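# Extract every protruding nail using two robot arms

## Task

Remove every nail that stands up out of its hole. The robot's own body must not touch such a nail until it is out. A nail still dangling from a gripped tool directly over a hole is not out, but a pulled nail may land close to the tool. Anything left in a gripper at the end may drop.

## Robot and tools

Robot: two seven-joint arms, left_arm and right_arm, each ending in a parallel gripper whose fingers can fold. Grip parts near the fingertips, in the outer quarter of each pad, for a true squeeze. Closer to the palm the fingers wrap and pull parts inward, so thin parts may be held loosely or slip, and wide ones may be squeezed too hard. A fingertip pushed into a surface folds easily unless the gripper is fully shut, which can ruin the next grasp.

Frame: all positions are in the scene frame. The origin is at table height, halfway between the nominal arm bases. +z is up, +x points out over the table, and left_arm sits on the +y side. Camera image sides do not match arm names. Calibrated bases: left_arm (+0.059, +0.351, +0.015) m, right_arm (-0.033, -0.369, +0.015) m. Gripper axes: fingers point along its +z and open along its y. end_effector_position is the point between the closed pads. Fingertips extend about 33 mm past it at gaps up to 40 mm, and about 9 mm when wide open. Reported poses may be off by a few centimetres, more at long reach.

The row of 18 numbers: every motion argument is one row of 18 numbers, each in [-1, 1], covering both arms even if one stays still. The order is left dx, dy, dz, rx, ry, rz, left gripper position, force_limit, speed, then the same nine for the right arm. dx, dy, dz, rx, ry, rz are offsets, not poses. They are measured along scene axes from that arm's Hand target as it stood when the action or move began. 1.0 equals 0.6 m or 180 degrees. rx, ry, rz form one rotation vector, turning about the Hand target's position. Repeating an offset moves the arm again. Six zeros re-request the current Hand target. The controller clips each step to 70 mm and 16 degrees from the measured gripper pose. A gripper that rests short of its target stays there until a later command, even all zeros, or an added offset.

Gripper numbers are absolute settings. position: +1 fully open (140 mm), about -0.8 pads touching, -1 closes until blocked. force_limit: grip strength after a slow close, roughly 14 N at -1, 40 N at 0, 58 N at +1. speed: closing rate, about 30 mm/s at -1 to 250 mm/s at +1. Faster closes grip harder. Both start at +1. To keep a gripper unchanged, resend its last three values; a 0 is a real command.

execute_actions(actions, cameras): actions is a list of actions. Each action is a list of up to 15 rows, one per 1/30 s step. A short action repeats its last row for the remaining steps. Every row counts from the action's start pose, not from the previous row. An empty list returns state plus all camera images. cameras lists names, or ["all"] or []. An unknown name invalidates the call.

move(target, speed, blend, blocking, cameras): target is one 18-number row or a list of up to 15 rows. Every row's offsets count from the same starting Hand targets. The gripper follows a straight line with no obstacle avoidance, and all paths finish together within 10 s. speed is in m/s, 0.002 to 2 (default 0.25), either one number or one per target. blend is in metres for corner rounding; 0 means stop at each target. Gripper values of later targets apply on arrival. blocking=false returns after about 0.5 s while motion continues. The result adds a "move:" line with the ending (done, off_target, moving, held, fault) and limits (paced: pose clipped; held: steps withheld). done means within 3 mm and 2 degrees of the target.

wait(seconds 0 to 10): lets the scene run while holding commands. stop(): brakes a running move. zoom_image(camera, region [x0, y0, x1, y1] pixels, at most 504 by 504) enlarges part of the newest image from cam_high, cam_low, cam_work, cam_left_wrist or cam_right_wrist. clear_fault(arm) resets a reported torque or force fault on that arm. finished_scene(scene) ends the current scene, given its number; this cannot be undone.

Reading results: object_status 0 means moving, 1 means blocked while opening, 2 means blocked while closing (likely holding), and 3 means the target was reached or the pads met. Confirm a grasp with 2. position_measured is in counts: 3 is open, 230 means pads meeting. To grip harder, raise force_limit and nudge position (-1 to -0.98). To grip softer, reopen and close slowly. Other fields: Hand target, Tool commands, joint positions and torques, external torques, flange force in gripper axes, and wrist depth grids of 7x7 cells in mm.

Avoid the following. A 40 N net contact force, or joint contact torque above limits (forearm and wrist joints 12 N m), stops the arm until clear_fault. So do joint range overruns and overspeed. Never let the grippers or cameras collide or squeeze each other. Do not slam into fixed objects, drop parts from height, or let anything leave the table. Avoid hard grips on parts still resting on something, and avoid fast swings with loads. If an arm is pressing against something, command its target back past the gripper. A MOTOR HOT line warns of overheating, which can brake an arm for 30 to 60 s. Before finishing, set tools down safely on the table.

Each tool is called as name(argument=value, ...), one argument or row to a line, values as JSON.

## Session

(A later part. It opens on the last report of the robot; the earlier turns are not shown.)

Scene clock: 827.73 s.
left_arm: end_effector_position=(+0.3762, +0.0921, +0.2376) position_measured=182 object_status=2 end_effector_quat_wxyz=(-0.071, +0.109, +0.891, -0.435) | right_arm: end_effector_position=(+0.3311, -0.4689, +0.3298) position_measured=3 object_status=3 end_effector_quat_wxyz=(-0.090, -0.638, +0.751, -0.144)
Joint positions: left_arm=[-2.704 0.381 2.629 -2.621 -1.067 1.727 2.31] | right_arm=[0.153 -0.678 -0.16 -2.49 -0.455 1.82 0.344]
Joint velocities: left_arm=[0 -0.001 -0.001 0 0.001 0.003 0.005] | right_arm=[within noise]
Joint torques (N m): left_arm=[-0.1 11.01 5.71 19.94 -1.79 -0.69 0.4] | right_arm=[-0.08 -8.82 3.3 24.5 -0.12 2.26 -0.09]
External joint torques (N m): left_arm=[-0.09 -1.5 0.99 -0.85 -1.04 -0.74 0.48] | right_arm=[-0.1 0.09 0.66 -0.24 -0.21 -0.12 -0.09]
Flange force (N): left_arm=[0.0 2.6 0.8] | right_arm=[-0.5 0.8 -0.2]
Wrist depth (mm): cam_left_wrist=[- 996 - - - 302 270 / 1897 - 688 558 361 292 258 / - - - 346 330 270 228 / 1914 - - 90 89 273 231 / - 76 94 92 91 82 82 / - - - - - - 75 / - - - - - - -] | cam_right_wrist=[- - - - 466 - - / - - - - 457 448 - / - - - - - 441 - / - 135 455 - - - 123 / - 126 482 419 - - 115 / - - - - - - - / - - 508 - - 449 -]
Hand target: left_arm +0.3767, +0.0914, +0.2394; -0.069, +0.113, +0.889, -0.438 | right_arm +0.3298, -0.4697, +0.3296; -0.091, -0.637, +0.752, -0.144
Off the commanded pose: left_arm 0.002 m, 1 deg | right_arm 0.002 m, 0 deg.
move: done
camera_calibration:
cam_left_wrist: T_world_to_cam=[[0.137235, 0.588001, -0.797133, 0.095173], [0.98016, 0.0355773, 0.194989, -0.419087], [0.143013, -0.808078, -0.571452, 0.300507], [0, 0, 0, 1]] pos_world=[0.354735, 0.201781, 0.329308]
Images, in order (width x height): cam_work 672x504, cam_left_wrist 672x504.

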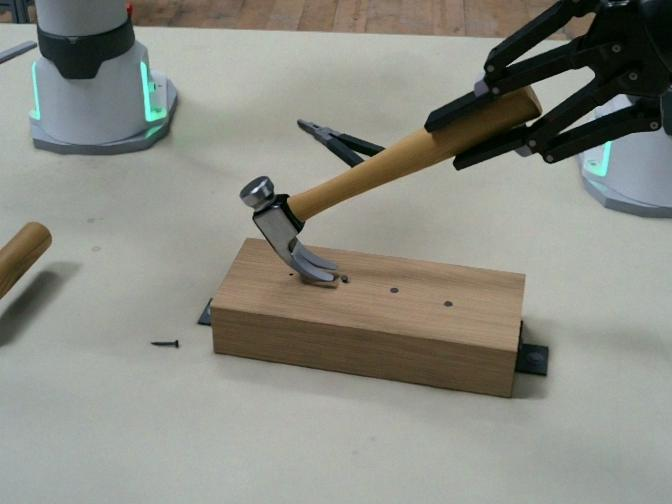

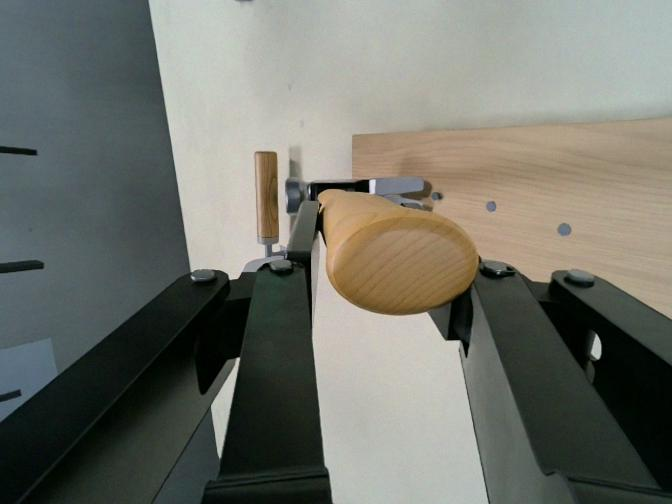

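move(
  target=[0, 0, -0.007, 0,0,0, -0.98,1,-1, 0,0,0,0,0,0,1,1,1],
  speed=0.03,
  cameras=["cam_work","cam_left_wrist"],
)

zoom_image(
  camera="cam_left_wrist",
  region=[380, 140, 500, 230],
)

zoom_image(
  camera="cam_work",
  region=[270, 210, 390, 300],
)

Scene clock: 834.90 s.
left_arm: end_effector_position=(+0.3765, +0.0930, +0.2334) position_measured=182 object_status=2 end_effector_quat_wxyz=(-0.071, +0.108, +0.891, -0.434) | right_arm: end_effector_position=(+0.3311, -0.4689, +0.3298) position_measured=3 object_status=3 end_effector_quat_wxyz=(-0.090, -0.638, +0.751, -0.144)
Joint positions: left_arm=[-2.705 0.371 2.629 -2.625 -1.067 1.738 2.317] | right_arm=[0.153 -0.678 -0.16 -2.49 -0.455 1.82 0.344]
Joint velocities: left_arm=[-0.001 0.001 0.001 0.001 0 0.003 0.004] | right_arm=[within noise]
Joint torques (N m): left_arm=[-0.21 11.33 5.24 19.91 -2.12 -0.99 0.31] | right_arm=[-0.06 -8.77 3.34 24.46 -0.12 2.26 -0.07]
External joint torques (N m): left_arm=[-0.29 -1.33 0.55 -0.71 -1.4 -1.05 0.39] | right_arm=[-0.09 0.24 0.66 -0.4 -0.2 -0.13 -0.07]
Flange force (N): left_arm=[0.4 1.1 1.5] | right_arm=[-0.8 0.7 0.2]
Wrist depth (mm): cam_left_wrist=[- - - 486 - 313 - / - - - - 337 301 231 / - - 603 343 322 268 225 / - - 830 90 89 271 229 / - 76 94 92 93 82 82 / - - - - - - 76 / - - - - - - -] | cam_right_wrist=[- - - 464 - - - / - - - - - - - / - - - - - - - / - 134 - - - 144 128 / - 126 480 415 - - 115 / - - - - - - - / - - - 479 - - -]
Hand target: left_arm +0.3767, +0.0914, +0.2352; -0.069, +0.113, +0.889, -0.438 | right_arm +0.3298, -0.4697, +0.3296; -0.091, -0.637, +0.752, -0.144
Off the commanded pose: left_arm 0.002 m, 1 deg | right_arm 0.002 m, 0 deg.
move: done
camera_calibration:
cam_left_wrist: T_world_to_cam=[[0.13703, 0.588444, -0.796842, 0.0911573], [0.980043, 0.0364083, 0.195421, -0.418763], [0.144006, -0.807718, -0.571712, 0.298465], [0, 0, 0, 1]] pos_world=[0.354934, 0.202681, 0.325109]
Images, in order (width x height): cam_work 672x504, cam_left_wrist 672x504.

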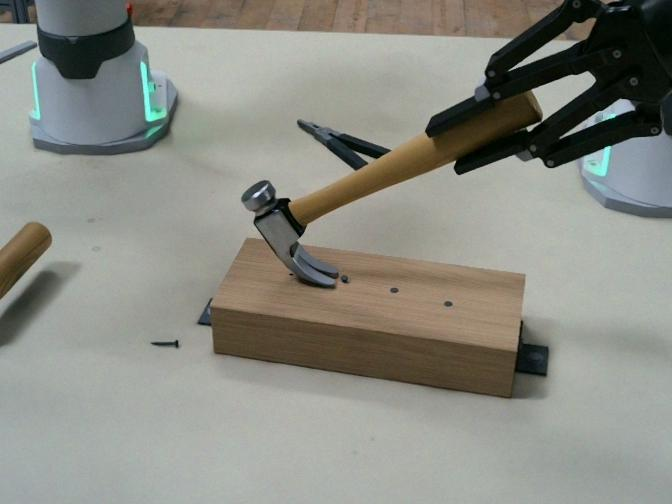

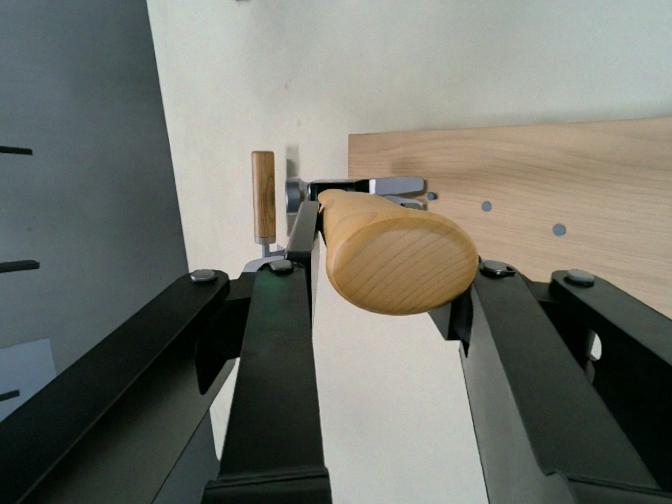

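Scaled by 4.200 from the camera's 672x504 image, which has a finer 960x720 frame.

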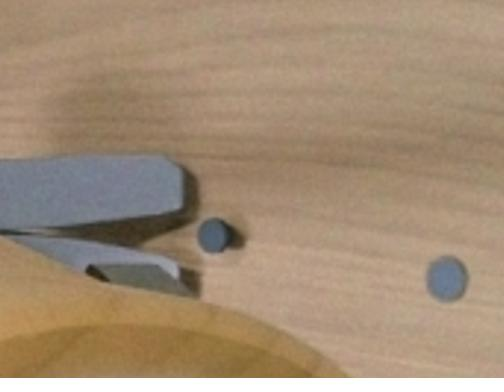

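Scaled by 4.200 from the camera's 672x504 image, which has a finer 960x720 frame.

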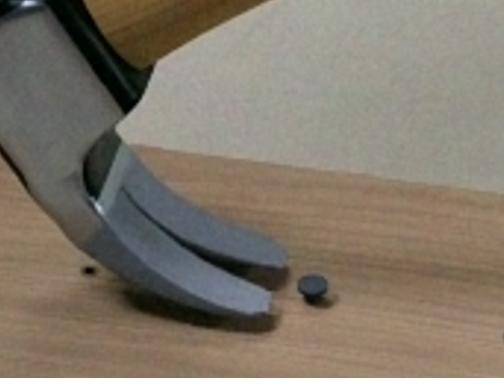

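move(
  target=[
    [0, 0, -0.004, 0,0,0, -0.98,1,-1, 0,0,0,0,0,0,1,1,1],
    [0.0013, 0.0167, -0.004, 0,0,0, -0.98,1,-1, 0,0,0,0,0,0,1,1,1],
  ],
  speed=0.02,
  cameras=["cam_work","cam_left_wrist"],
)

zoom_image(
  camera="cam_left_wrist",
  region=[380, 140, 500, 230],
)

zoom_image(
  camera="cam_work",
  region=[290, 230, 390, 305],
)

Scene clock: 843.43 s.
left_arm: end_effector_position=(+0.3780, +0.1026, +0.2304) position_measured=182 object_status=2 end_effector_quat_wxyz=(-0.069, +0.107, +0.892, -0.434) | right_arm: end_effector_position=(+0.3311, -0.4689, +0.3298) position_measured=3 object_status=3 end_effector_quat_wxyz=(-0.090, -0.638, +0.751, -0.144)
Joint positions: left_arm=[-2.703 0.36 2.651 -2.627 -1.048 1.739 2.331] | right_arm=[0.153 -0.678 -0.16 -2.49 -0.455 1.82 0.344]
Joint velocities: left_arm=[-0.002 -0.001 0.002 0 0.003 -0.002 0.005] | right_arm=[within noise]
Joint torques (N m): left_arm=[-0.14 11.76 5.22 20.18 -1.41 -1.05 0.31] | right_arm=[-0.03 -8.8 3.34 24.48 -0.11 2.27 -0.09]
External joint torques (N m): left_arm=[-0.13 -1.42 0.93 -0.46 -0.7 -1.08 0.39] | right_arm=[0 0.16 0.75 -0.37 -0.18 -0.11 -0.09]
Flange force (N): left_arm=[-0.5 2.0 -1.0] | right_arm=[-0.9 0.9 0.0]
Wrist depth (mm): cam_left_wrist=[- - - - - 302 - / - - - 469 392 266 252 / - - 616 340 319 261 221 / - - 104 90 89 264 225 / - 77 94 510 109 82 82 / - - - - - - 76 / - - - - - - -] | cam_right_wrist=[- 490 - - - - - / - - - - - - - / - - 483 - - - - / - 135 - - - - 123 / - 126 481 431 - - 115 / - 486 - - - - 100 / - - - - - 426 -]
Hand target: left_arm +0.3775, +0.1014, +0.2328; -0.069, +0.113, +0.889, -0.438 | right_arm +0.3298, -0.4697, +0.3296; -0.091, -0.637, +0.752, -0.144
Off the commanded pose: left_arm 0.003 m, 1 deg | right_arm 0.002 m, 0 deg.
move: done
camera_calibration:
cam_left_wrist: T_world_to_cam=[[0.136286, 0.588976, -0.796576, 0.0831062], [0.979641, 0.0395221, 0.196828, -0.42047], [0.14741, -0.807183, -0.571599, 0.302919], [0, 0, 0, 1]] pos_world=[0.355931, 0.212181, 0.322109]
Images, in order (width x height): cam_work 672x504, cam_left_wrist 672x504.

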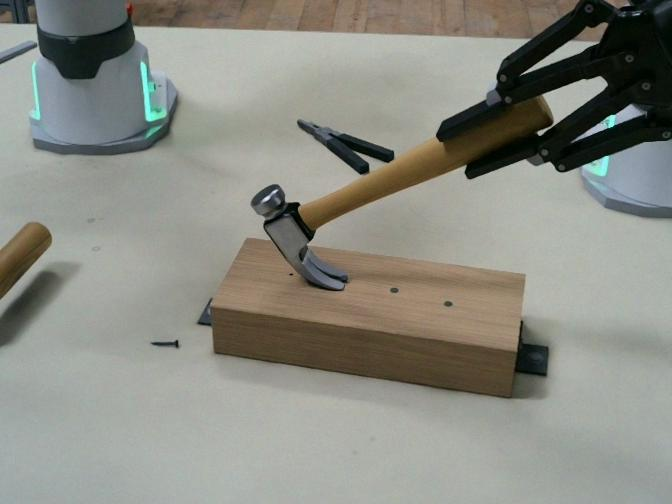

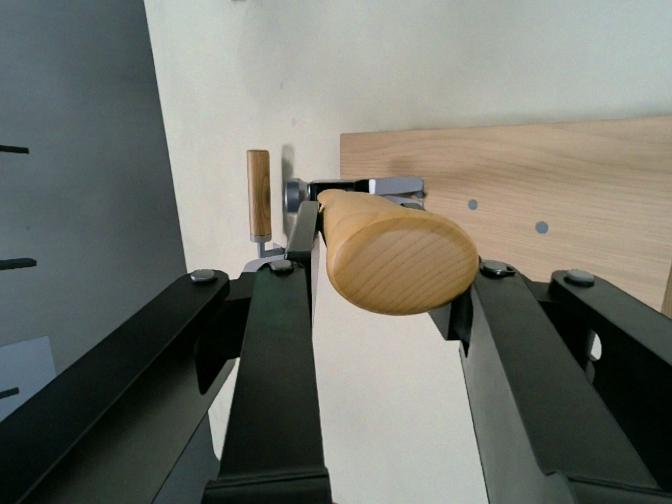

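Scaled by 4.200 from the camera's 672x504 image, which has a finer 960x720 frame.

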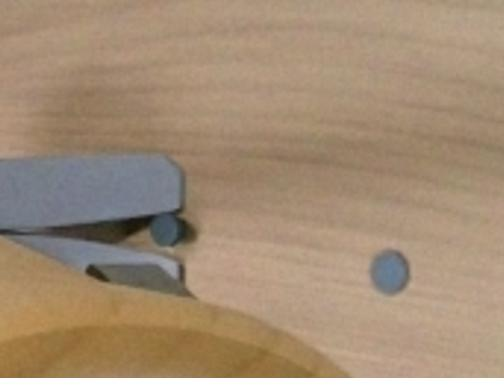

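Scaled by 5.040 from the camera's 672x504 image, which has a finer 960x720 frame.

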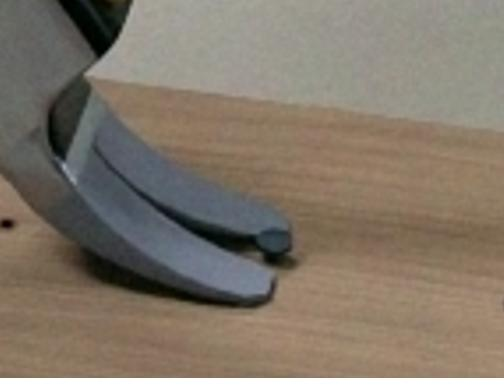

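move(
  target=[-0.003, 0, -0.003, 0,0,0, -0.98,1,-1, 0,0,0,0,0,0,1,1,1],
  speed=0.02,
  cameras=["cam_work","cam_left_wrist"],
)

zoom_image(
  camera="cam_left_wrist",
  region=[380, 140, 500, 230],
)

zoom_image(
  camera="cam_work",
  region=[290, 230, 390, 305],
)

Scene clock: 857.17 s.
left_arm: end_effector_position=(+0.3776, +0.1031, +0.2301) position_measured=182 object_status=2 end_effector_quat_wxyz=(-0.069, +0.108, +0.891, -0.435) | right_arm: end_effector_position=(+0.3311, -0.4689, +0.3298) position_measured=3 object_status=3 end_effector_quat_wxyz=(-0.090, -0.638, +0.751, -0.144)
Joint positions: left_arm=[-2.704 0.36 2.654 -2.629 -1.048 1.739 2.335] | right_arm=[0.153 -0.678 -0.16 -2.49 -0.455 1.82 0.344]
Joint velocities: left_arm=[-0.002 0 0.004 -0.002 0 -0.001 0.001] | right_arm=[within noise]
Joint torques (N m): left_arm=[-0.48 11.63 3.26 18.08 -1.4 -0.63 0.39] | right_arm=[-0.06 -8.79 3.35 24.47 -0.11 2.25 -0.06]
External joint torques (N m): left_arm=[-0.52 -1.53 -1.04 -2.45 -0.69 -0.65 0.47] | right_arm=[-0.09 0.25 0.68 -0.36 -0.19 -0.13 -0.06]
Flange force (N): left_arm=[2.2 2.8 5.8] | right_arm=[-0.8 0.6 0.1]
Wrist depth (mm): cam_left_wrist=[- - - 500 365 316 - / - - - 485 336 305 224 / - - 616 349 320 260 221 / - - 623 90 89 264 226 / - 76 94 507 91 82 82 / - - - 579 - - 76 / - - - - - - -] | cam_right_wrist=[- - - - - - - / - - - - - 450 - / - - - - - - - / - 134 - - - - 124 / - 126 479 440 - 153 115 / 503 - - 467 - 437 - / - - - 480 - - -]
Hand target: left_arm +0.3757, +0.1014, +0.2310; -0.069, +0.113, +0.889, -0.438 | right_arm +0.3298, -0.4697, +0.3296; -0.091, -0.637, +0.752, -0.144
Off the commanded pose: left_arm 0.003 m, 1 deg | right_arm 0.002 m, 0 deg.
move: done
camera_calibration:
cam_left_wrist: T_world_to_cam=[[0.137968, 0.587424, -0.797432, 0.0823704], [0.979395, 0.0389729, 0.198159, -0.420134], [0.147482, -0.808341, -0.569943, 0.302959], [0, 0, 0, 1]] pos_world=[0.355432, 0.212881, 0.321607]
Images, in order (width x height): cam_work 672x504, cam_left_wrist 672x504.

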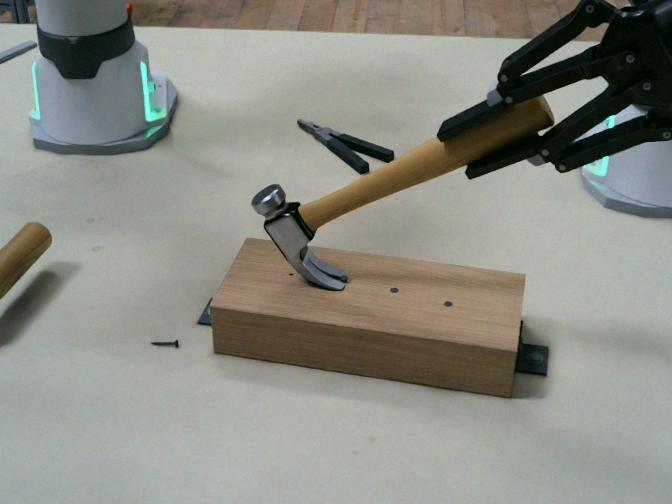

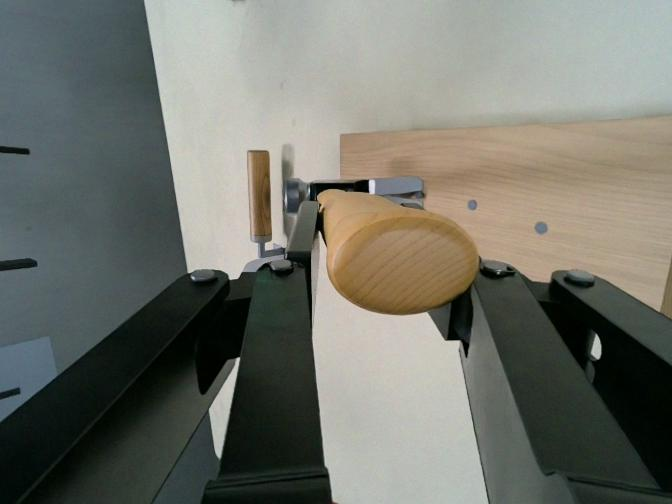

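Scaled by 4.200 from the camera's 672x504 image, which has a finer 960x720 frame.

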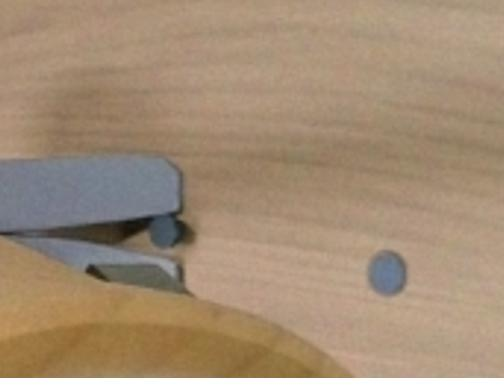

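Scaled by 5.040 from the camera's 672x504 image, which has a finer 960x720 frame.

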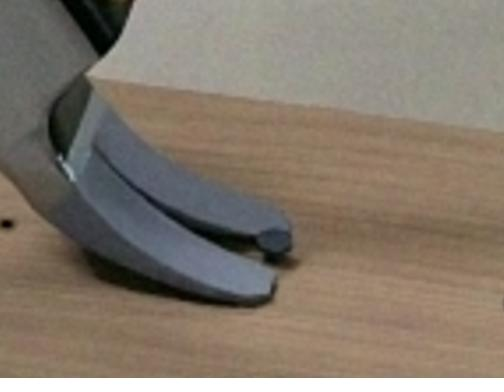

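move(
  target=[-0.003, 0.012, 0.000, 0,0,0, -0.98,1,-1, 0,0,0,0,0,0,1,1,1],
  speed=0.02,
  cameras=["cam_work","cam_left_wrist"],
)

zoom_image(
  camera="cam_left_wrist",
  region=[380, 140, 500, 230],
)

zoom_image(
  camera="cam_work",
  region=[290, 230, 390, 305],
)

Scene clock: 864.67 s.
left_arm: end_effector_position=(+0.3753, +0.1086, +0.2296) position_measured=182 object_status=2 end_effector_quat_wxyz=(-0.069, +0.108, +0.891, -0.436) | right_arm: end_effector_position=(+0.3311, -0.4689, +0.3298) position_measured=3 object_status=3 end_effector_quat_wxyz=(-0.090, -0.638, +0.751, -0.144)
Joint positions: left_arm=[-2.704 0.363 2.67 -2.635 -1.038 1.732 2.343] | right_arm=[0.153 -0.678 -0.16 -2.49 -0.455 1.82 0.344]
Joint velocities: left_arm=[-0.001 -0.002 0 -0.001 0.002 -0.001 0.006] | right_arm=[within noise]
Joint torques (N m): left_arm=[0.04 12.57 4.85 18.95 -0.67 -0.82 0.34] | right_arm=[-0.08 -8.81 3.33 24.47 -0.12 2.27 -0.04]
External joint torques (N m): left_arm=[0.06 -0.69 0.72 -1.65 0.05 -0.83 0.42] | right_arm=[-0.06 0.17 0.72 -0.35 -0.2 -0.11 -0.04]
Flange force (N): left_arm=[4.4 1.9 -0.7] | right_arm=[-0.9 0.8 0.1]
Wrist depth (mm): cam_left_wrist=[- - - - 370 - - / - - - - 374 298 - / - - - 349 319 261 220 / - - 95 90 89 265 226 / - 76 94 507 109 82 82 / - - - 585 - - 76 / - - - - - - -] | cam_right_wrist=[- - - - - - - / - - - 477 - - - / - - - 452 493 - - / - 134 - 432 - - 124 / - 147 481 412 - - 115 / - - - - - - - / - - - - - - -]
Hand target: left_arm +0.3739, +0.1086, +0.2310; -0.069, +0.113, +0.889, -0.438 | right_arm +0.3298, -0.4697, +0.3296; -0.091, -0.637, +0.752, -0.144
Off the commanded pose: left_arm 0.002 m, 1 deg | right_arm 0.002 m, 0 deg.
move: done
camera_calibration:
cam_left_wrist: T_world_to_cam=[[0.13655, 0.585294, -0.79924, 0.0801727], [0.979695, 0.0397773, 0.196511, -0.417799], [0.146808, -0.809845, -0.567978, 0.307451], [0, 0, 0, 1]] pos_world=[0.353231, 0.218682, 0.320805]
Images, in order (width x height): cam_work 672x504, cam_left_wrist 672x504.

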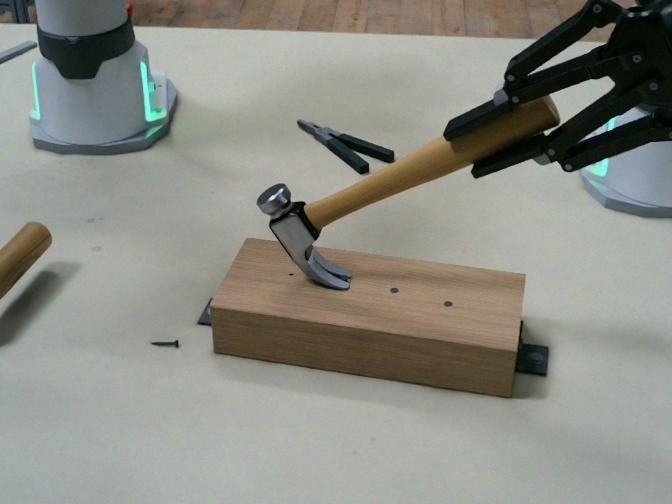

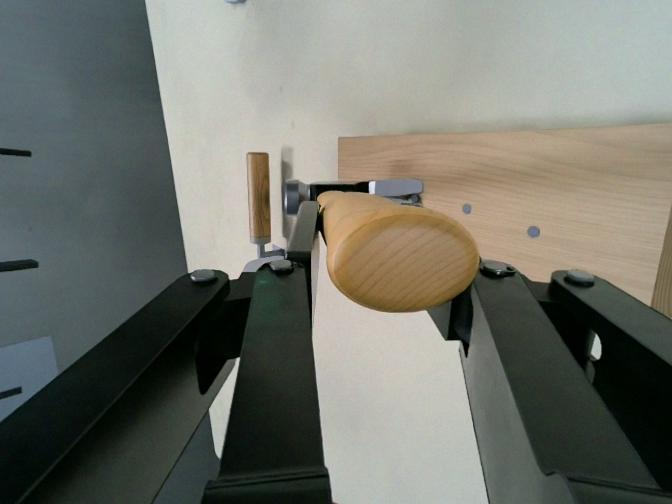

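Scaled by 4.200 from the camera's 672x504 image, which has a finer 960x720 frame.

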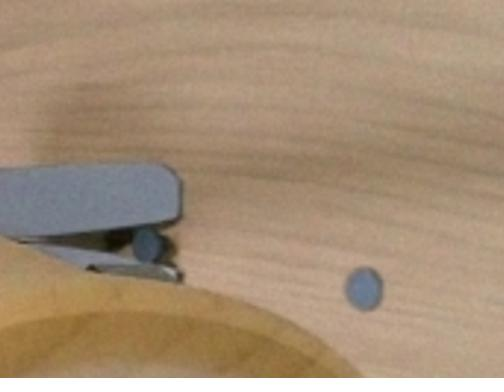

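Scaled by 5.040 from the camera's 672x504 image, which has a finer 960x720 frame.

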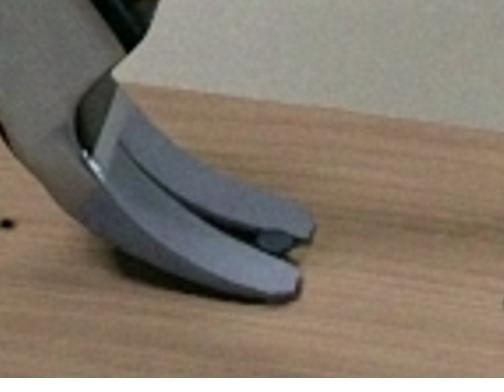

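move(
  target=[0.000, 0.012, -0.001, 0,0,0, -0.98,1,-1, 0,0,0,0,0,0,1,1,1],
  speed=0.02,
  cameras=["cam_work","cam_left_wrist"],
)

zoom_image(
  camera="cam_left_wrist",
  region=[380, 140, 500, 230],
)

zoom_image(
  camera="cam_work",
  region=[290, 230, 390, 305],
)

Scene clock: 872.27 s.
left_arm: end_effector_position=(+0.3729, +0.1128, +0.2290) position_measured=182 object_status=2 end_effector_quat_wxyz=(-0.071, +0.111, +0.890, -0.437) | right_arm: end_effector_position=(+0.3311, -0.4689, +0.3298) position_measured=3 object_status=3 end_effector_quat_wxyz=(-0.090, -0.638, +0.751, -0.144)
Joint positions: left_arm=[-2.704 0.361 2.681 -2.637 -1.026 1.724 2.354] | right_arm=[0.153 -0.678 -0.16 -2.49 -0.455 1.82 0.344]
Joint velocities: left_arm=[0.002 -0.001 0.001 0 0.001 -0.001 0.006] | right_arm=[within noise]
Joint torques (N m): left_arm=[2.14 13.04 6.85 19.89 0.21 -0.59 0.15] | right_arm=[-0.05 -8.87 3.33 24.46 -0.12 2.26 -0.05]
External joint torques (N m): left_arm=[2.11 -0.35 2.78 -0.64 0.92 -0.58 0.23] | right_arm=[-0.07 0.11 0.68 -0.31 -0.2 -0.12 -0.05]
Flange force (N): left_arm=[3.8 3.9 -8.7] | right_arm=[-0.7 0.9 0.0]
Wrist depth (mm): cam_left_wrist=[- - - - - 315 - / - 2424 - - - 282 - / 2002 - - 373 318 262 219 / - - 103 89 89 266 226 / - 76 94 87 109 82 82 / - - - 609 - - 75 / - - - - - - -] | cam_right_wrist=[- - - - - - - / - - - - - - - / - - - - - - - / - 134 - - - - 128 / - 126 480 428 - - 115 / - - - - - - - / - - - - 479 451 -]
Hand target: left_arm +0.3739, +0.1158, +0.2304; -0.069, +0.113, +0.889, -0.438 | right_arm +0.3298, -0.4697, +0.3296; -0.091, -0.637, +0.752, -0.144
Off the commanded pose: left_arm 0.003 m, 0 deg | right_arm 0.002 m, 0 deg.
move: done
camera_calibration:
cam_left_wrist: T_world_to_cam=[[0.141078, 0.582467, -0.800518, 0.076469], [0.979927, 0.0328886, 0.196626, -0.414919], [0.140856, -0.812189, -0.566135, 0.312829], [0, 0, 0, 1]] pos_world=[0.351739, 0.223182, 0.319902]
Images, in order (width x height): cam_work 672x504, cam_left_wrist 672x504.

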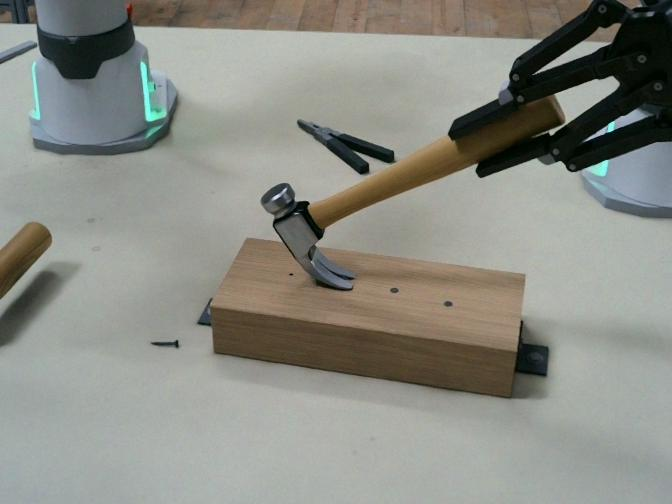

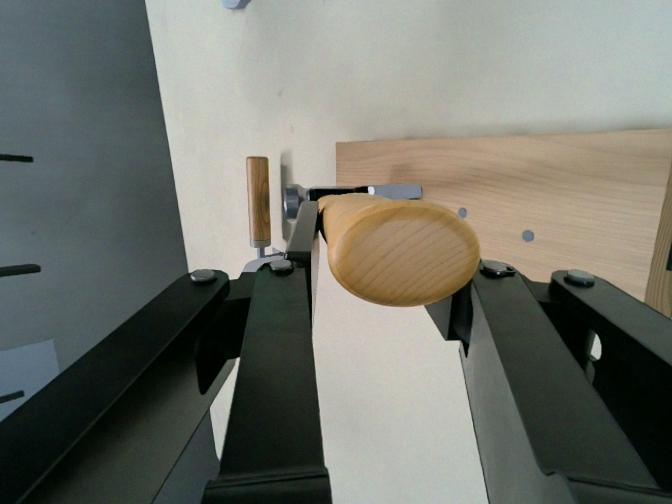

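Scaled by 4.200 from the camera's 672x504 image, which has a finer 960x720 frame.

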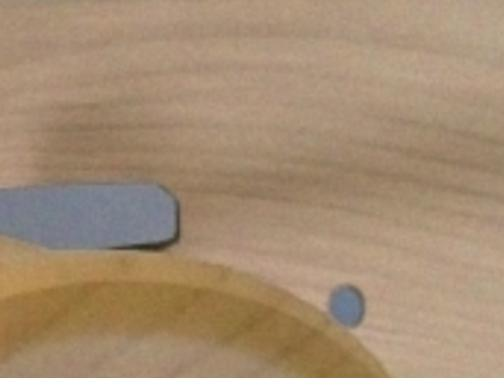

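Scaled by 5.040 from the camera's 672x504 image, which has a finer 960x720 frame.

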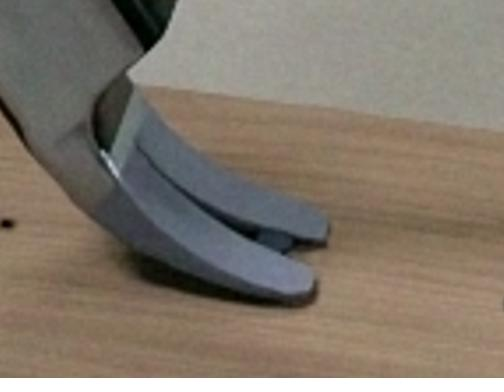

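move(
  target=[
    [-0.0026, -0.025, 0.002, 0,0,0, -0.98,1,-1, 0,0,0,0,0,0,1,1,1],
    [-0.0057, -0.0563, 0.0268, 0.0332,-0.0029,0, -0.98,1,-1, 0,0,0,0,0,0,1,1,1],
  ],
  speed=0.04,
  cameras=["cam_work","cam_left_wrist"],
)

zoom_image(
  camera="cam_left_wrist",
  region=[380, 140, 500, 230],
)

zoom_image(
  camera="cam_work",
  region=[290, 230, 390, 305],
)

Scene clock: 910.63 s.
left_arm: end_effector_position=(+0.3687, +0.0831, +0.2428) position_measured=182 object_status=2 end_effector_quat_wxyz=(-0.071, +0.114, +0.911, -0.389) | right_arm: end_effector_position=(+0.3311, -0.4689, +0.3298) position_measured=3 object_status=3 end_effector_quat_wxyz=(-0.090, -0.638, +0.751, -0.144)
Joint positions: left_arm=[-2.743 0.467 2.597 -2.618 -1.041 1.746 2.214] | right_arm=[0.153 -0.678 -0.16 -2.49 -0.455 1.82 0.344]
Joint velocities: left_arm=[0 0 -0.002 0 0 0 -0.005] | right_arm=[within noise]
Joint torques (N m): left_arm=[0.18 10.27 6.96 21.97 -1.74 -0.58 -0.21] | right_arm=[-0.1 -8.83 3.33 24.48 -0.11 2.26 -0.11]
External joint torques (N m): left_arm=[0.19 0.04 0.99 0.54 -1.11 -1.04 -0.13] | right_arm=[-0.15 0.11 0.64 -0.32 -0.19 -0.13 -0.11]
Flange force (N): left_arm=[1.9 -2.3 -2.8] | right_arm=[-0.5 0.9 0.0]
Wrist depth (mm): cam_left_wrist=[- - 530 - - - - / - - - - 365 289 - / - - - 377 316 271 233 / - - 103 89 89 275 238 / - 76 94 88 109 82 82 / - - - - - - 75 / - - - - - - -] | cam_right_wrist=[- - - - - - - / - - - - - - - / - - - - - - 421 / - 135 - - - 145 123 / - 126 480 417 - - 115 / - - - - - - - / - - - - - - -]
Hand target: left_arm +0.3705, +0.0821, +0.2464; -0.070, +0.111, +0.911, -0.390 | right_arm +0.3298, -0.4697, +0.3296; -0.091, -0.637, +0.752, -0.144
Off the commanded pose: left_arm 0.004 m, 0 deg | right_arm 0.002 m, 0 deg.
move: off_target (left_arm)
camera_calibration:
cam_left_wrist: T_world_to_cam=[[0.157195, 0.661765, -0.733046, 0.0766053], [0.976934, 0.00443297, 0.213496, -0.413207], [0.144534, -0.749698, -0.645804, 0.309896], [0, 0, 0, 1]] pos_world=[0.346843, 0.183465, 0.344505]
Images, in order (width x height): cam_work 672x504, cam_left_wrist 672x504.

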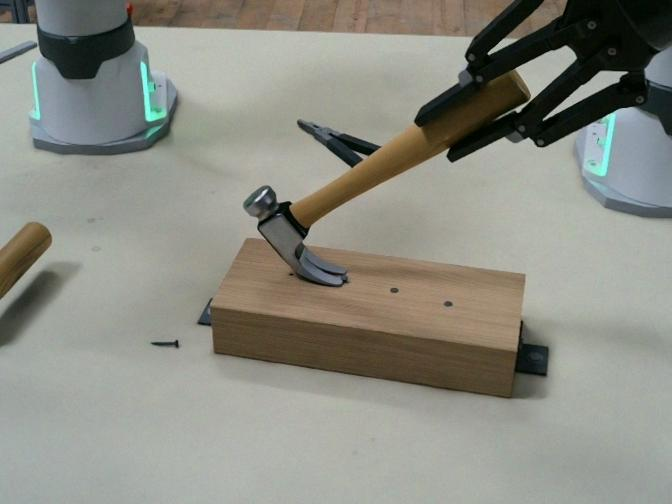

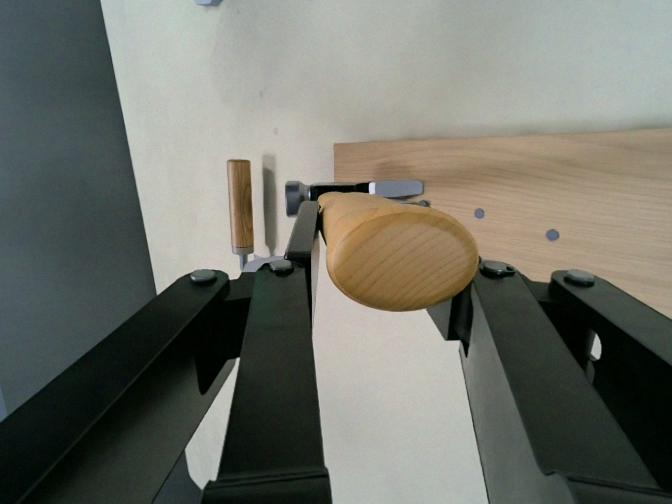

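Scaled by 4.200 from the camera's 672x504 image, which has a finer 960x720 frame.

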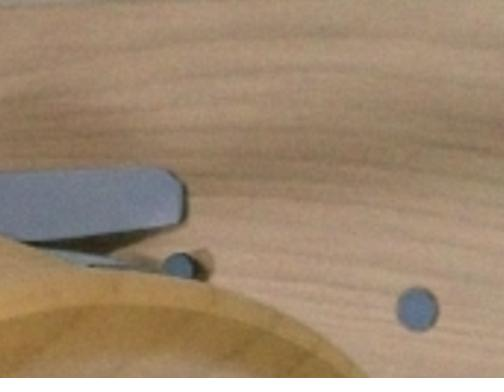

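Scaled by 5.040 from the camera's 672x504 image, which has a finer 960x720 frame.

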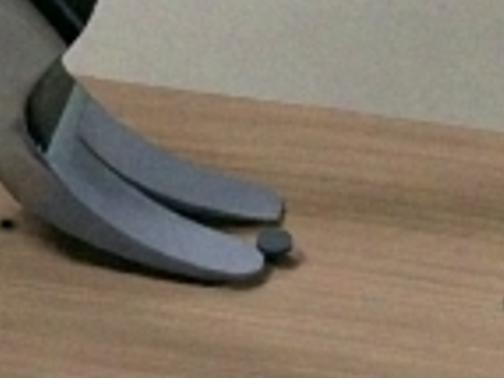

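move(
  target=[
    [0, -0.006, 0.006, 0,0,0, -0.98,1,-1, 0,0,0,0,0,0,1,1,1],
    [0.0075, -0.009, 0.006, 0,0,0, -0.98,1,-1, 0,0,0,0,0,0,1,1,1],
    [0.0075, -0.009, -0.001, 0,0,0, -0.98,1,-1, 0,0,0,0,0,0,1,1,1],
  ],
  speed=0.04,
  cameras=["cam_work","cam_left_wrist"],
)

zoom_image(
  camera="cam_left_wrist",
  region=[380, 140, 500, 230],
)

zoom_image(
  camera="cam_work",
  region=[290, 230, 390, 305],
)

Scene clock: 946.33 s.
left_arm: end_effector_position=(+0.3738, +0.0793, +0.2435) position_measured=182 object_status=2 end_effector_quat_wxyz=(-0.072, +0.111, +0.913, -0.387) | right_arm: end_effector_position=(+0.3311, -0.4689, +0.3298) position_measured=3 object_status=3 end_effector_quat_wxyz=(-0.090, -0.638, +0.751, -0.144)
Joint positions: left_arm=[-2.748 0.452 2.591 -2.603 -1.041 1.759 2.197] | right_arm=[0.153 -0.678 -0.16 -2.49 -0.455 1.82 0.344]
Joint velocities: left_arm=[-0.001 -0.002 -0.002 -0.001 -0.001 0.004 -0.001] | right_arm=[within noise]
Joint torques (N m): left_arm=[-0.79 9.17 6.18 21.18 -2.37 -0.07 0.04] | right_arm=[-0.05 -8.8 3.34 24.49 -0.12 2.27 -0.03]
External joint torques (N m): left_arm=[-0.82 -1.49 0.22 -0.3 -1.75 -0.56 0.11] | right_arm=[0.04 0.07 0.81 -0.24 -0.19 -0.09 -0.03]
Flange force (N): left_arm=[-2.0 0.1 3.6] | right_arm=[-1.0 0.9 -0.3]
Wrist depth (mm): cam_left_wrist=[- 869 - - - 304 277 / - 898 - 456 343 282 232 / - 839 745 349 324 273 234 / - - 104 90 89 278 238 / - 77 94 88 109 82 82 / - - - - - - 75 / - - - - - - -] | cam_right_wrist=[- - - - - - - / - - - - - - - / - - - - - - - / - 135 - - - - 128 / - 126 479 423 - - 115 / - - - - - - - / - - - - - - -]
Hand target: left_arm +0.3750, +0.0767, +0.2458; -0.070, +0.111, +0.911, -0.390 | right_arm +0.3298, -0.4697, +0.3296; -0.091, -0.637, +0.752, -0.144
Off the commanded pose: left_arm 0.004 m, 0 deg | right_arm 0.002 m, 0 deg.
move: off_target (left_arm)
camera_calibration:
cam_left_wrist: T_world_to_cam=[[0.152163, 0.666312, -0.729983, 0.0795432], [0.977407, 0.0081833, 0.211207, -0.418176], [0.146704, -0.745628, -0.650013, 0.306644], [0, 0, 0, 1]] pos_world=[0.351639, 0.179064, 0.34571]
Images, in order (width x height): cam_work 672x504, cam_left_wrist 672x504.

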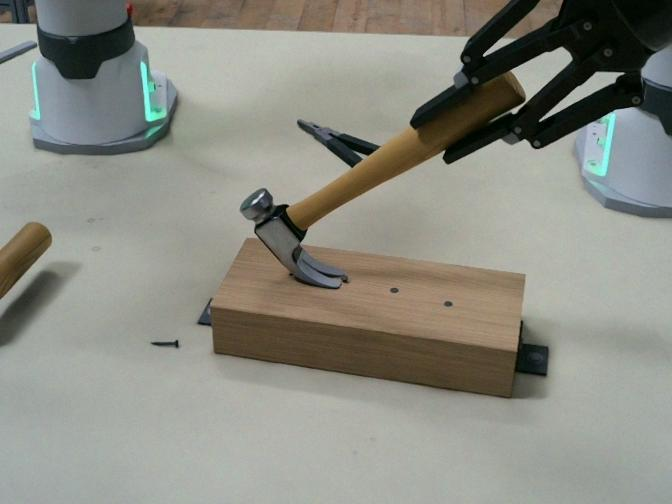

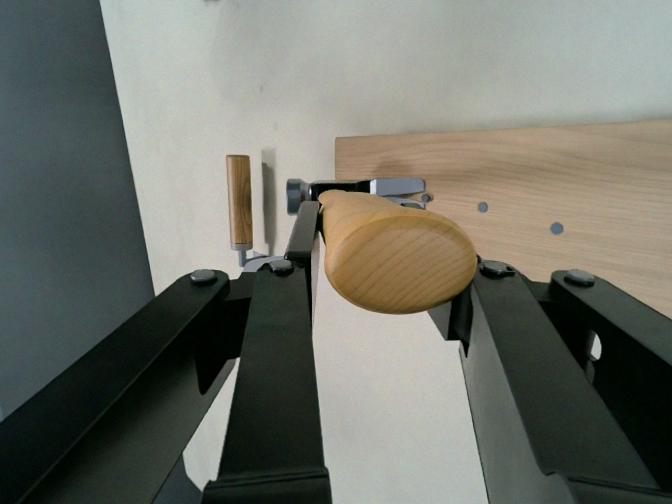

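Scaled by 4.200 from the camera's 672x504 image, which has a finer 960x720 frame.

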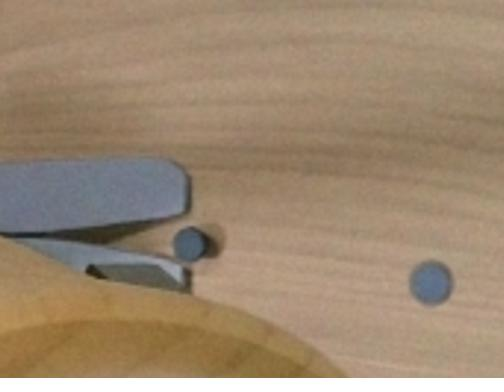

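Scaled by 5.040 from the camera's 672x504 image, which has a finer 960x720 frame.

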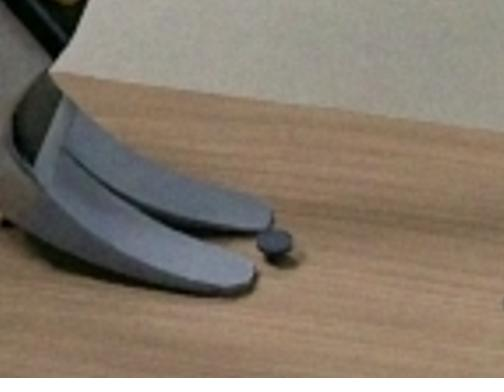

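move(
  target=[0.0045, 0.018, -0.001, 0,0,0, -0.98,1,-1, 0,0,0,0,0,0,1,1,1],
  speed=0.03,
  cameras=["cam_work","cam_left_wrist"],
)

zoom_image(
  camera="cam_left_wrist",
  region=[380, 140, 500, 230],
)

zoom_image(
  camera="cam_work",
  region=[290, 230, 390, 305],
)

Scene clock: 957.90 s.
left_arm: end_effector_position=(+0.3775, +0.0880, +0.2430) position_measured=182 object_status=2 end_effector_quat_wxyz=(-0.072, +0.106, +0.913, -0.388) | right_arm: end_effector_position=(+0.3311, -0.4689, +0.3298) position_measured=3 object_status=3 end_effector_quat_wxyz=(-0.090, -0.638, +0.751, -0.144)
Joint positions: left_arm=[-2.742 0.441 2.609 -2.6 -1.025 1.757 2.201] | right_arm=[0.153 -0.678 -0.16 -2.49 -0.455 1.82 0.344]
Joint torques (N m): left_arm=[-0.16 10.67 6.61 21.36 -1 -0.24 0.36] | right_arm=[-0.03 -8.76 3.33 24.53 -0.12 2.26 -0.03]
External joint torques (N m): left_arm=[-0.18 -0.54 0.95 -0.15 -0.38 -0.71 0.43] | right_arm=[-0.01 0.28 0.72 -0.33 -0.19 -0.12 -0.03]
Flange force (N): left_arm=[1.2 0.9 -1.7] | right_arm=[-1.0 0.4 0.0]
Wrist depth (mm): cam_left_wrist=[- - - 439 365 - 259 / - 849 - 464 - - 229 / 1881 - 567 345 321 272 233 / - 987 99 90 89 277 239 / - 77 94 112 91 82 82 / - - - - - - 76 / - - - 574 - - -] | cam_right_wrist=[- - - - - - - / - - - - 462 - - / 526 - - - - - - / - 135 - - - - 123 / - 126 480 395 - - 115 / - 500 - - - - 104 / - - - - - - -]
Hand target: left_arm +0.3777, +0.0875, +0.2452; -0.070, +0.111, +0.911, -0.390 | right_arm +0.3298, -0.4697, +0.3296; -0.091, -0.637, +0.752, -0.144
Off the commanded pose: left_arm 0.002 m, 1 deg | right_arm 0.002 m, 0 deg.
move: done
camera_calibration:
cam_left_wrist: T_world_to_cam=[[0.142925, 0.666999, -0.731222, 0.0765442], [0.978161, 0.0174573, 0.207115, -0.421878], [0.150911, -0.744854, -0.649937, 0.310739], [0, 0, 0, 1]] pos_world=[0.354831, 0.187765, 0.345309]
Images, in order (width x height): cam_work 672x504, cam_left_wrist 672x504.

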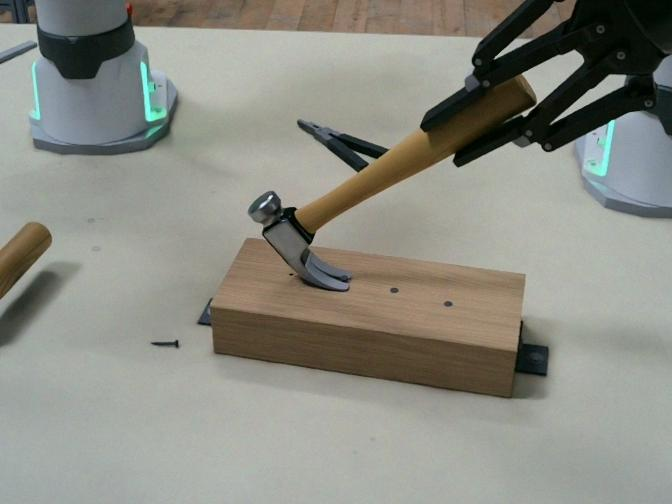

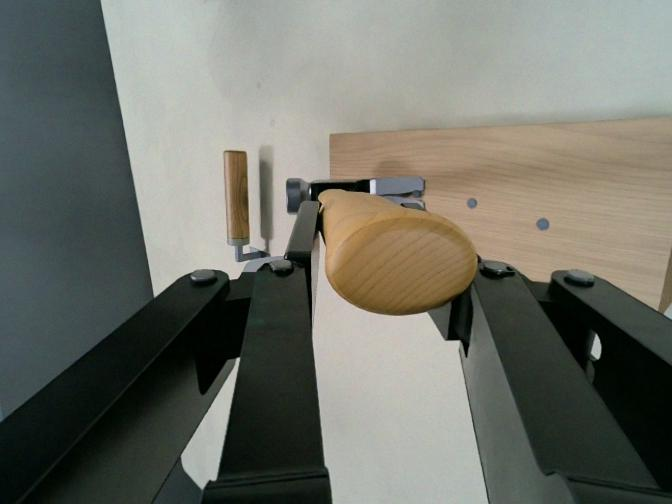

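Scaled by 4.200 from the camera's 672x504 image, which has a finer 960x720 frame.

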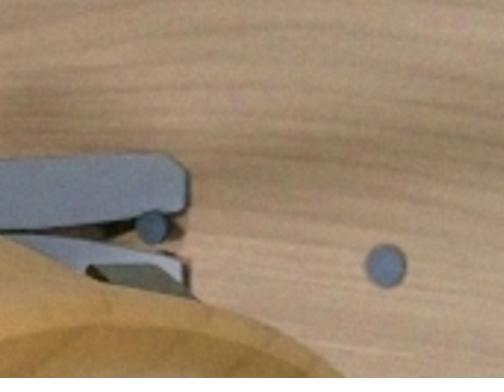

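Scaled by 5.040 from the camera's 672x504 image, which has a finer 960x720 frame.

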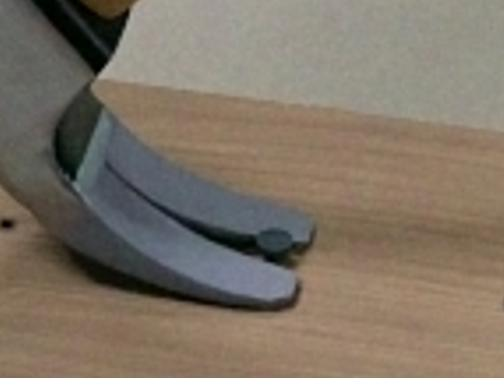

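move(
  target=[0.0005, 0.011, -0.001, 0,0,0, -0.98,1,-1, 0,0,0,0,0,0,1,1,1],
  speed=0.02,
  cameras=["cam_work","cam_left_wrist"],
)

zoom_image(
  camera="cam_left_wrist",
  region=[380, 140, 500, 230],
)

zoom_image(
  camera="cam_work",
  region=[290, 230, 390, 305],
)

Scene clock: 965.93 s.
left_arm: end_effector_position=(+0.3753, +0.0909, +0.2420) position_measured=182 object_status=2 end_effector_quat_wxyz=(-0.075, +0.109, +0.912, -0.389) | right_arm: end_effector_position=(+0.3311, -0.4689, +0.3298) position_measured=3 object_status=3 end_effector_quat_wxyz=(-0.090, -0.638, +0.751, -0.144)
Joint positions: left_arm=[-2.742 0.436 2.618 -2.602 -1.017 1.75 2.211] | right_arm=[0.153 -0.678 -0.16 -2.49 -0.455 1.82 0.344]
Joint velocities: left_arm=[0.002 0 0 0 0 -0.001 0.005] | right_arm=[within noise]
Joint torques (N m): left_arm=[2.35 11.83 8.92 21.83 0.02 -0.05 0.19] | right_arm=[-0.01 -8.84 3.36 24.45 -0.11 2.26 -0.06]
External joint torques (N m): left_arm=[2.35 0.39 3.41 0.28 0.65 -0.5 0.27] | right_arm=[-0.03 0.18 0.69 -0.39 -0.19 -0.13 -0.06]
Flange force (N): left_arm=[3.9 3.0 -10.5] | right_arm=[-0.8 0.9 0.1]
Wrist depth (mm): cam_left_wrist=[- 788 627 437 374 316 270 / - - 618 - - - 260 / - - 579 371 319 270 230 / 1966 957 103 90 89 275 240 / - 77 94 498 115 82 82 / - - - - - - 75 / - - - - - - -] | cam_right_wrist=[- - - 458 - - - / - - - - - - - / - - - - - - - / - 135 - - - - 122 / - 126 478 418 - - 115 / - 497 - - - - - / - - - - - - -]
Hand target: left_arm +0.3780, +0.0941, +0.2446; -0.070, +0.111, +0.911, -0.390 | right_arm +0.3298, -0.4697, +0.3296; -0.091, -0.637, +0.752, -0.144
Off the commanded pose: left_arm 0.005 m, 1 deg | right_arm 0.002 m, 0 deg.
move: off_target (left_arm)
camera_calibration:
cam_left_wrist: T_world_to_cam=[[0.145991, 0.663039, -0.734211, 0.0741062], [0.978913, 0.0103734, 0.204015, -0.418425], [0.142886, -0.748513, -0.647543, 0.315238], [0, 0, 0, 1]] pos_world=[0.353739, 0.191165, 0.343905]
Images, in order (width x height): cam_work 672x504, cam_left_wrist 672x504.

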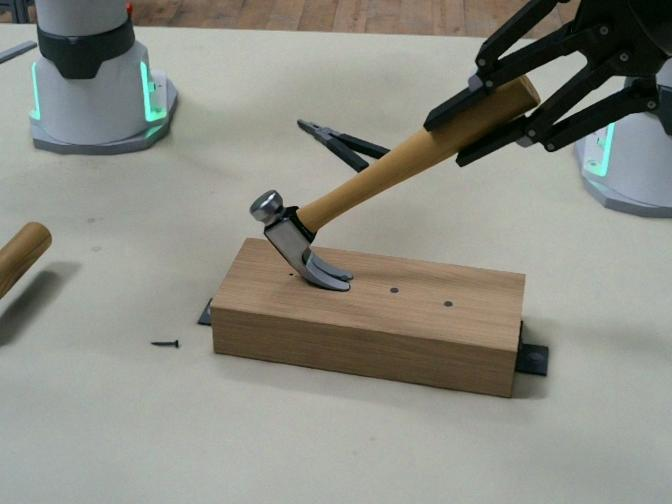

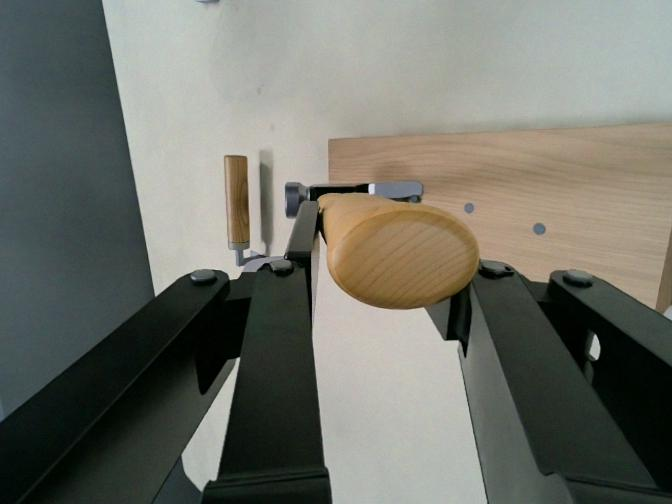

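Scaled by 4.200 from the camera's 672x504 image, which has a finer 960x720 frame.

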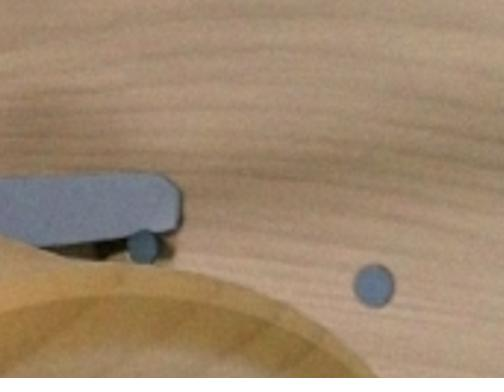

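Scaled by 5.040 from the camera's 672x504 image, which has a finer 960x720 frame.

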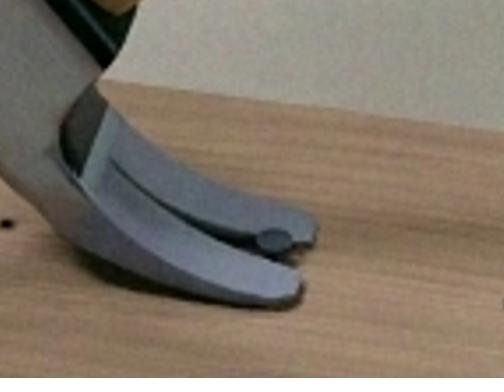

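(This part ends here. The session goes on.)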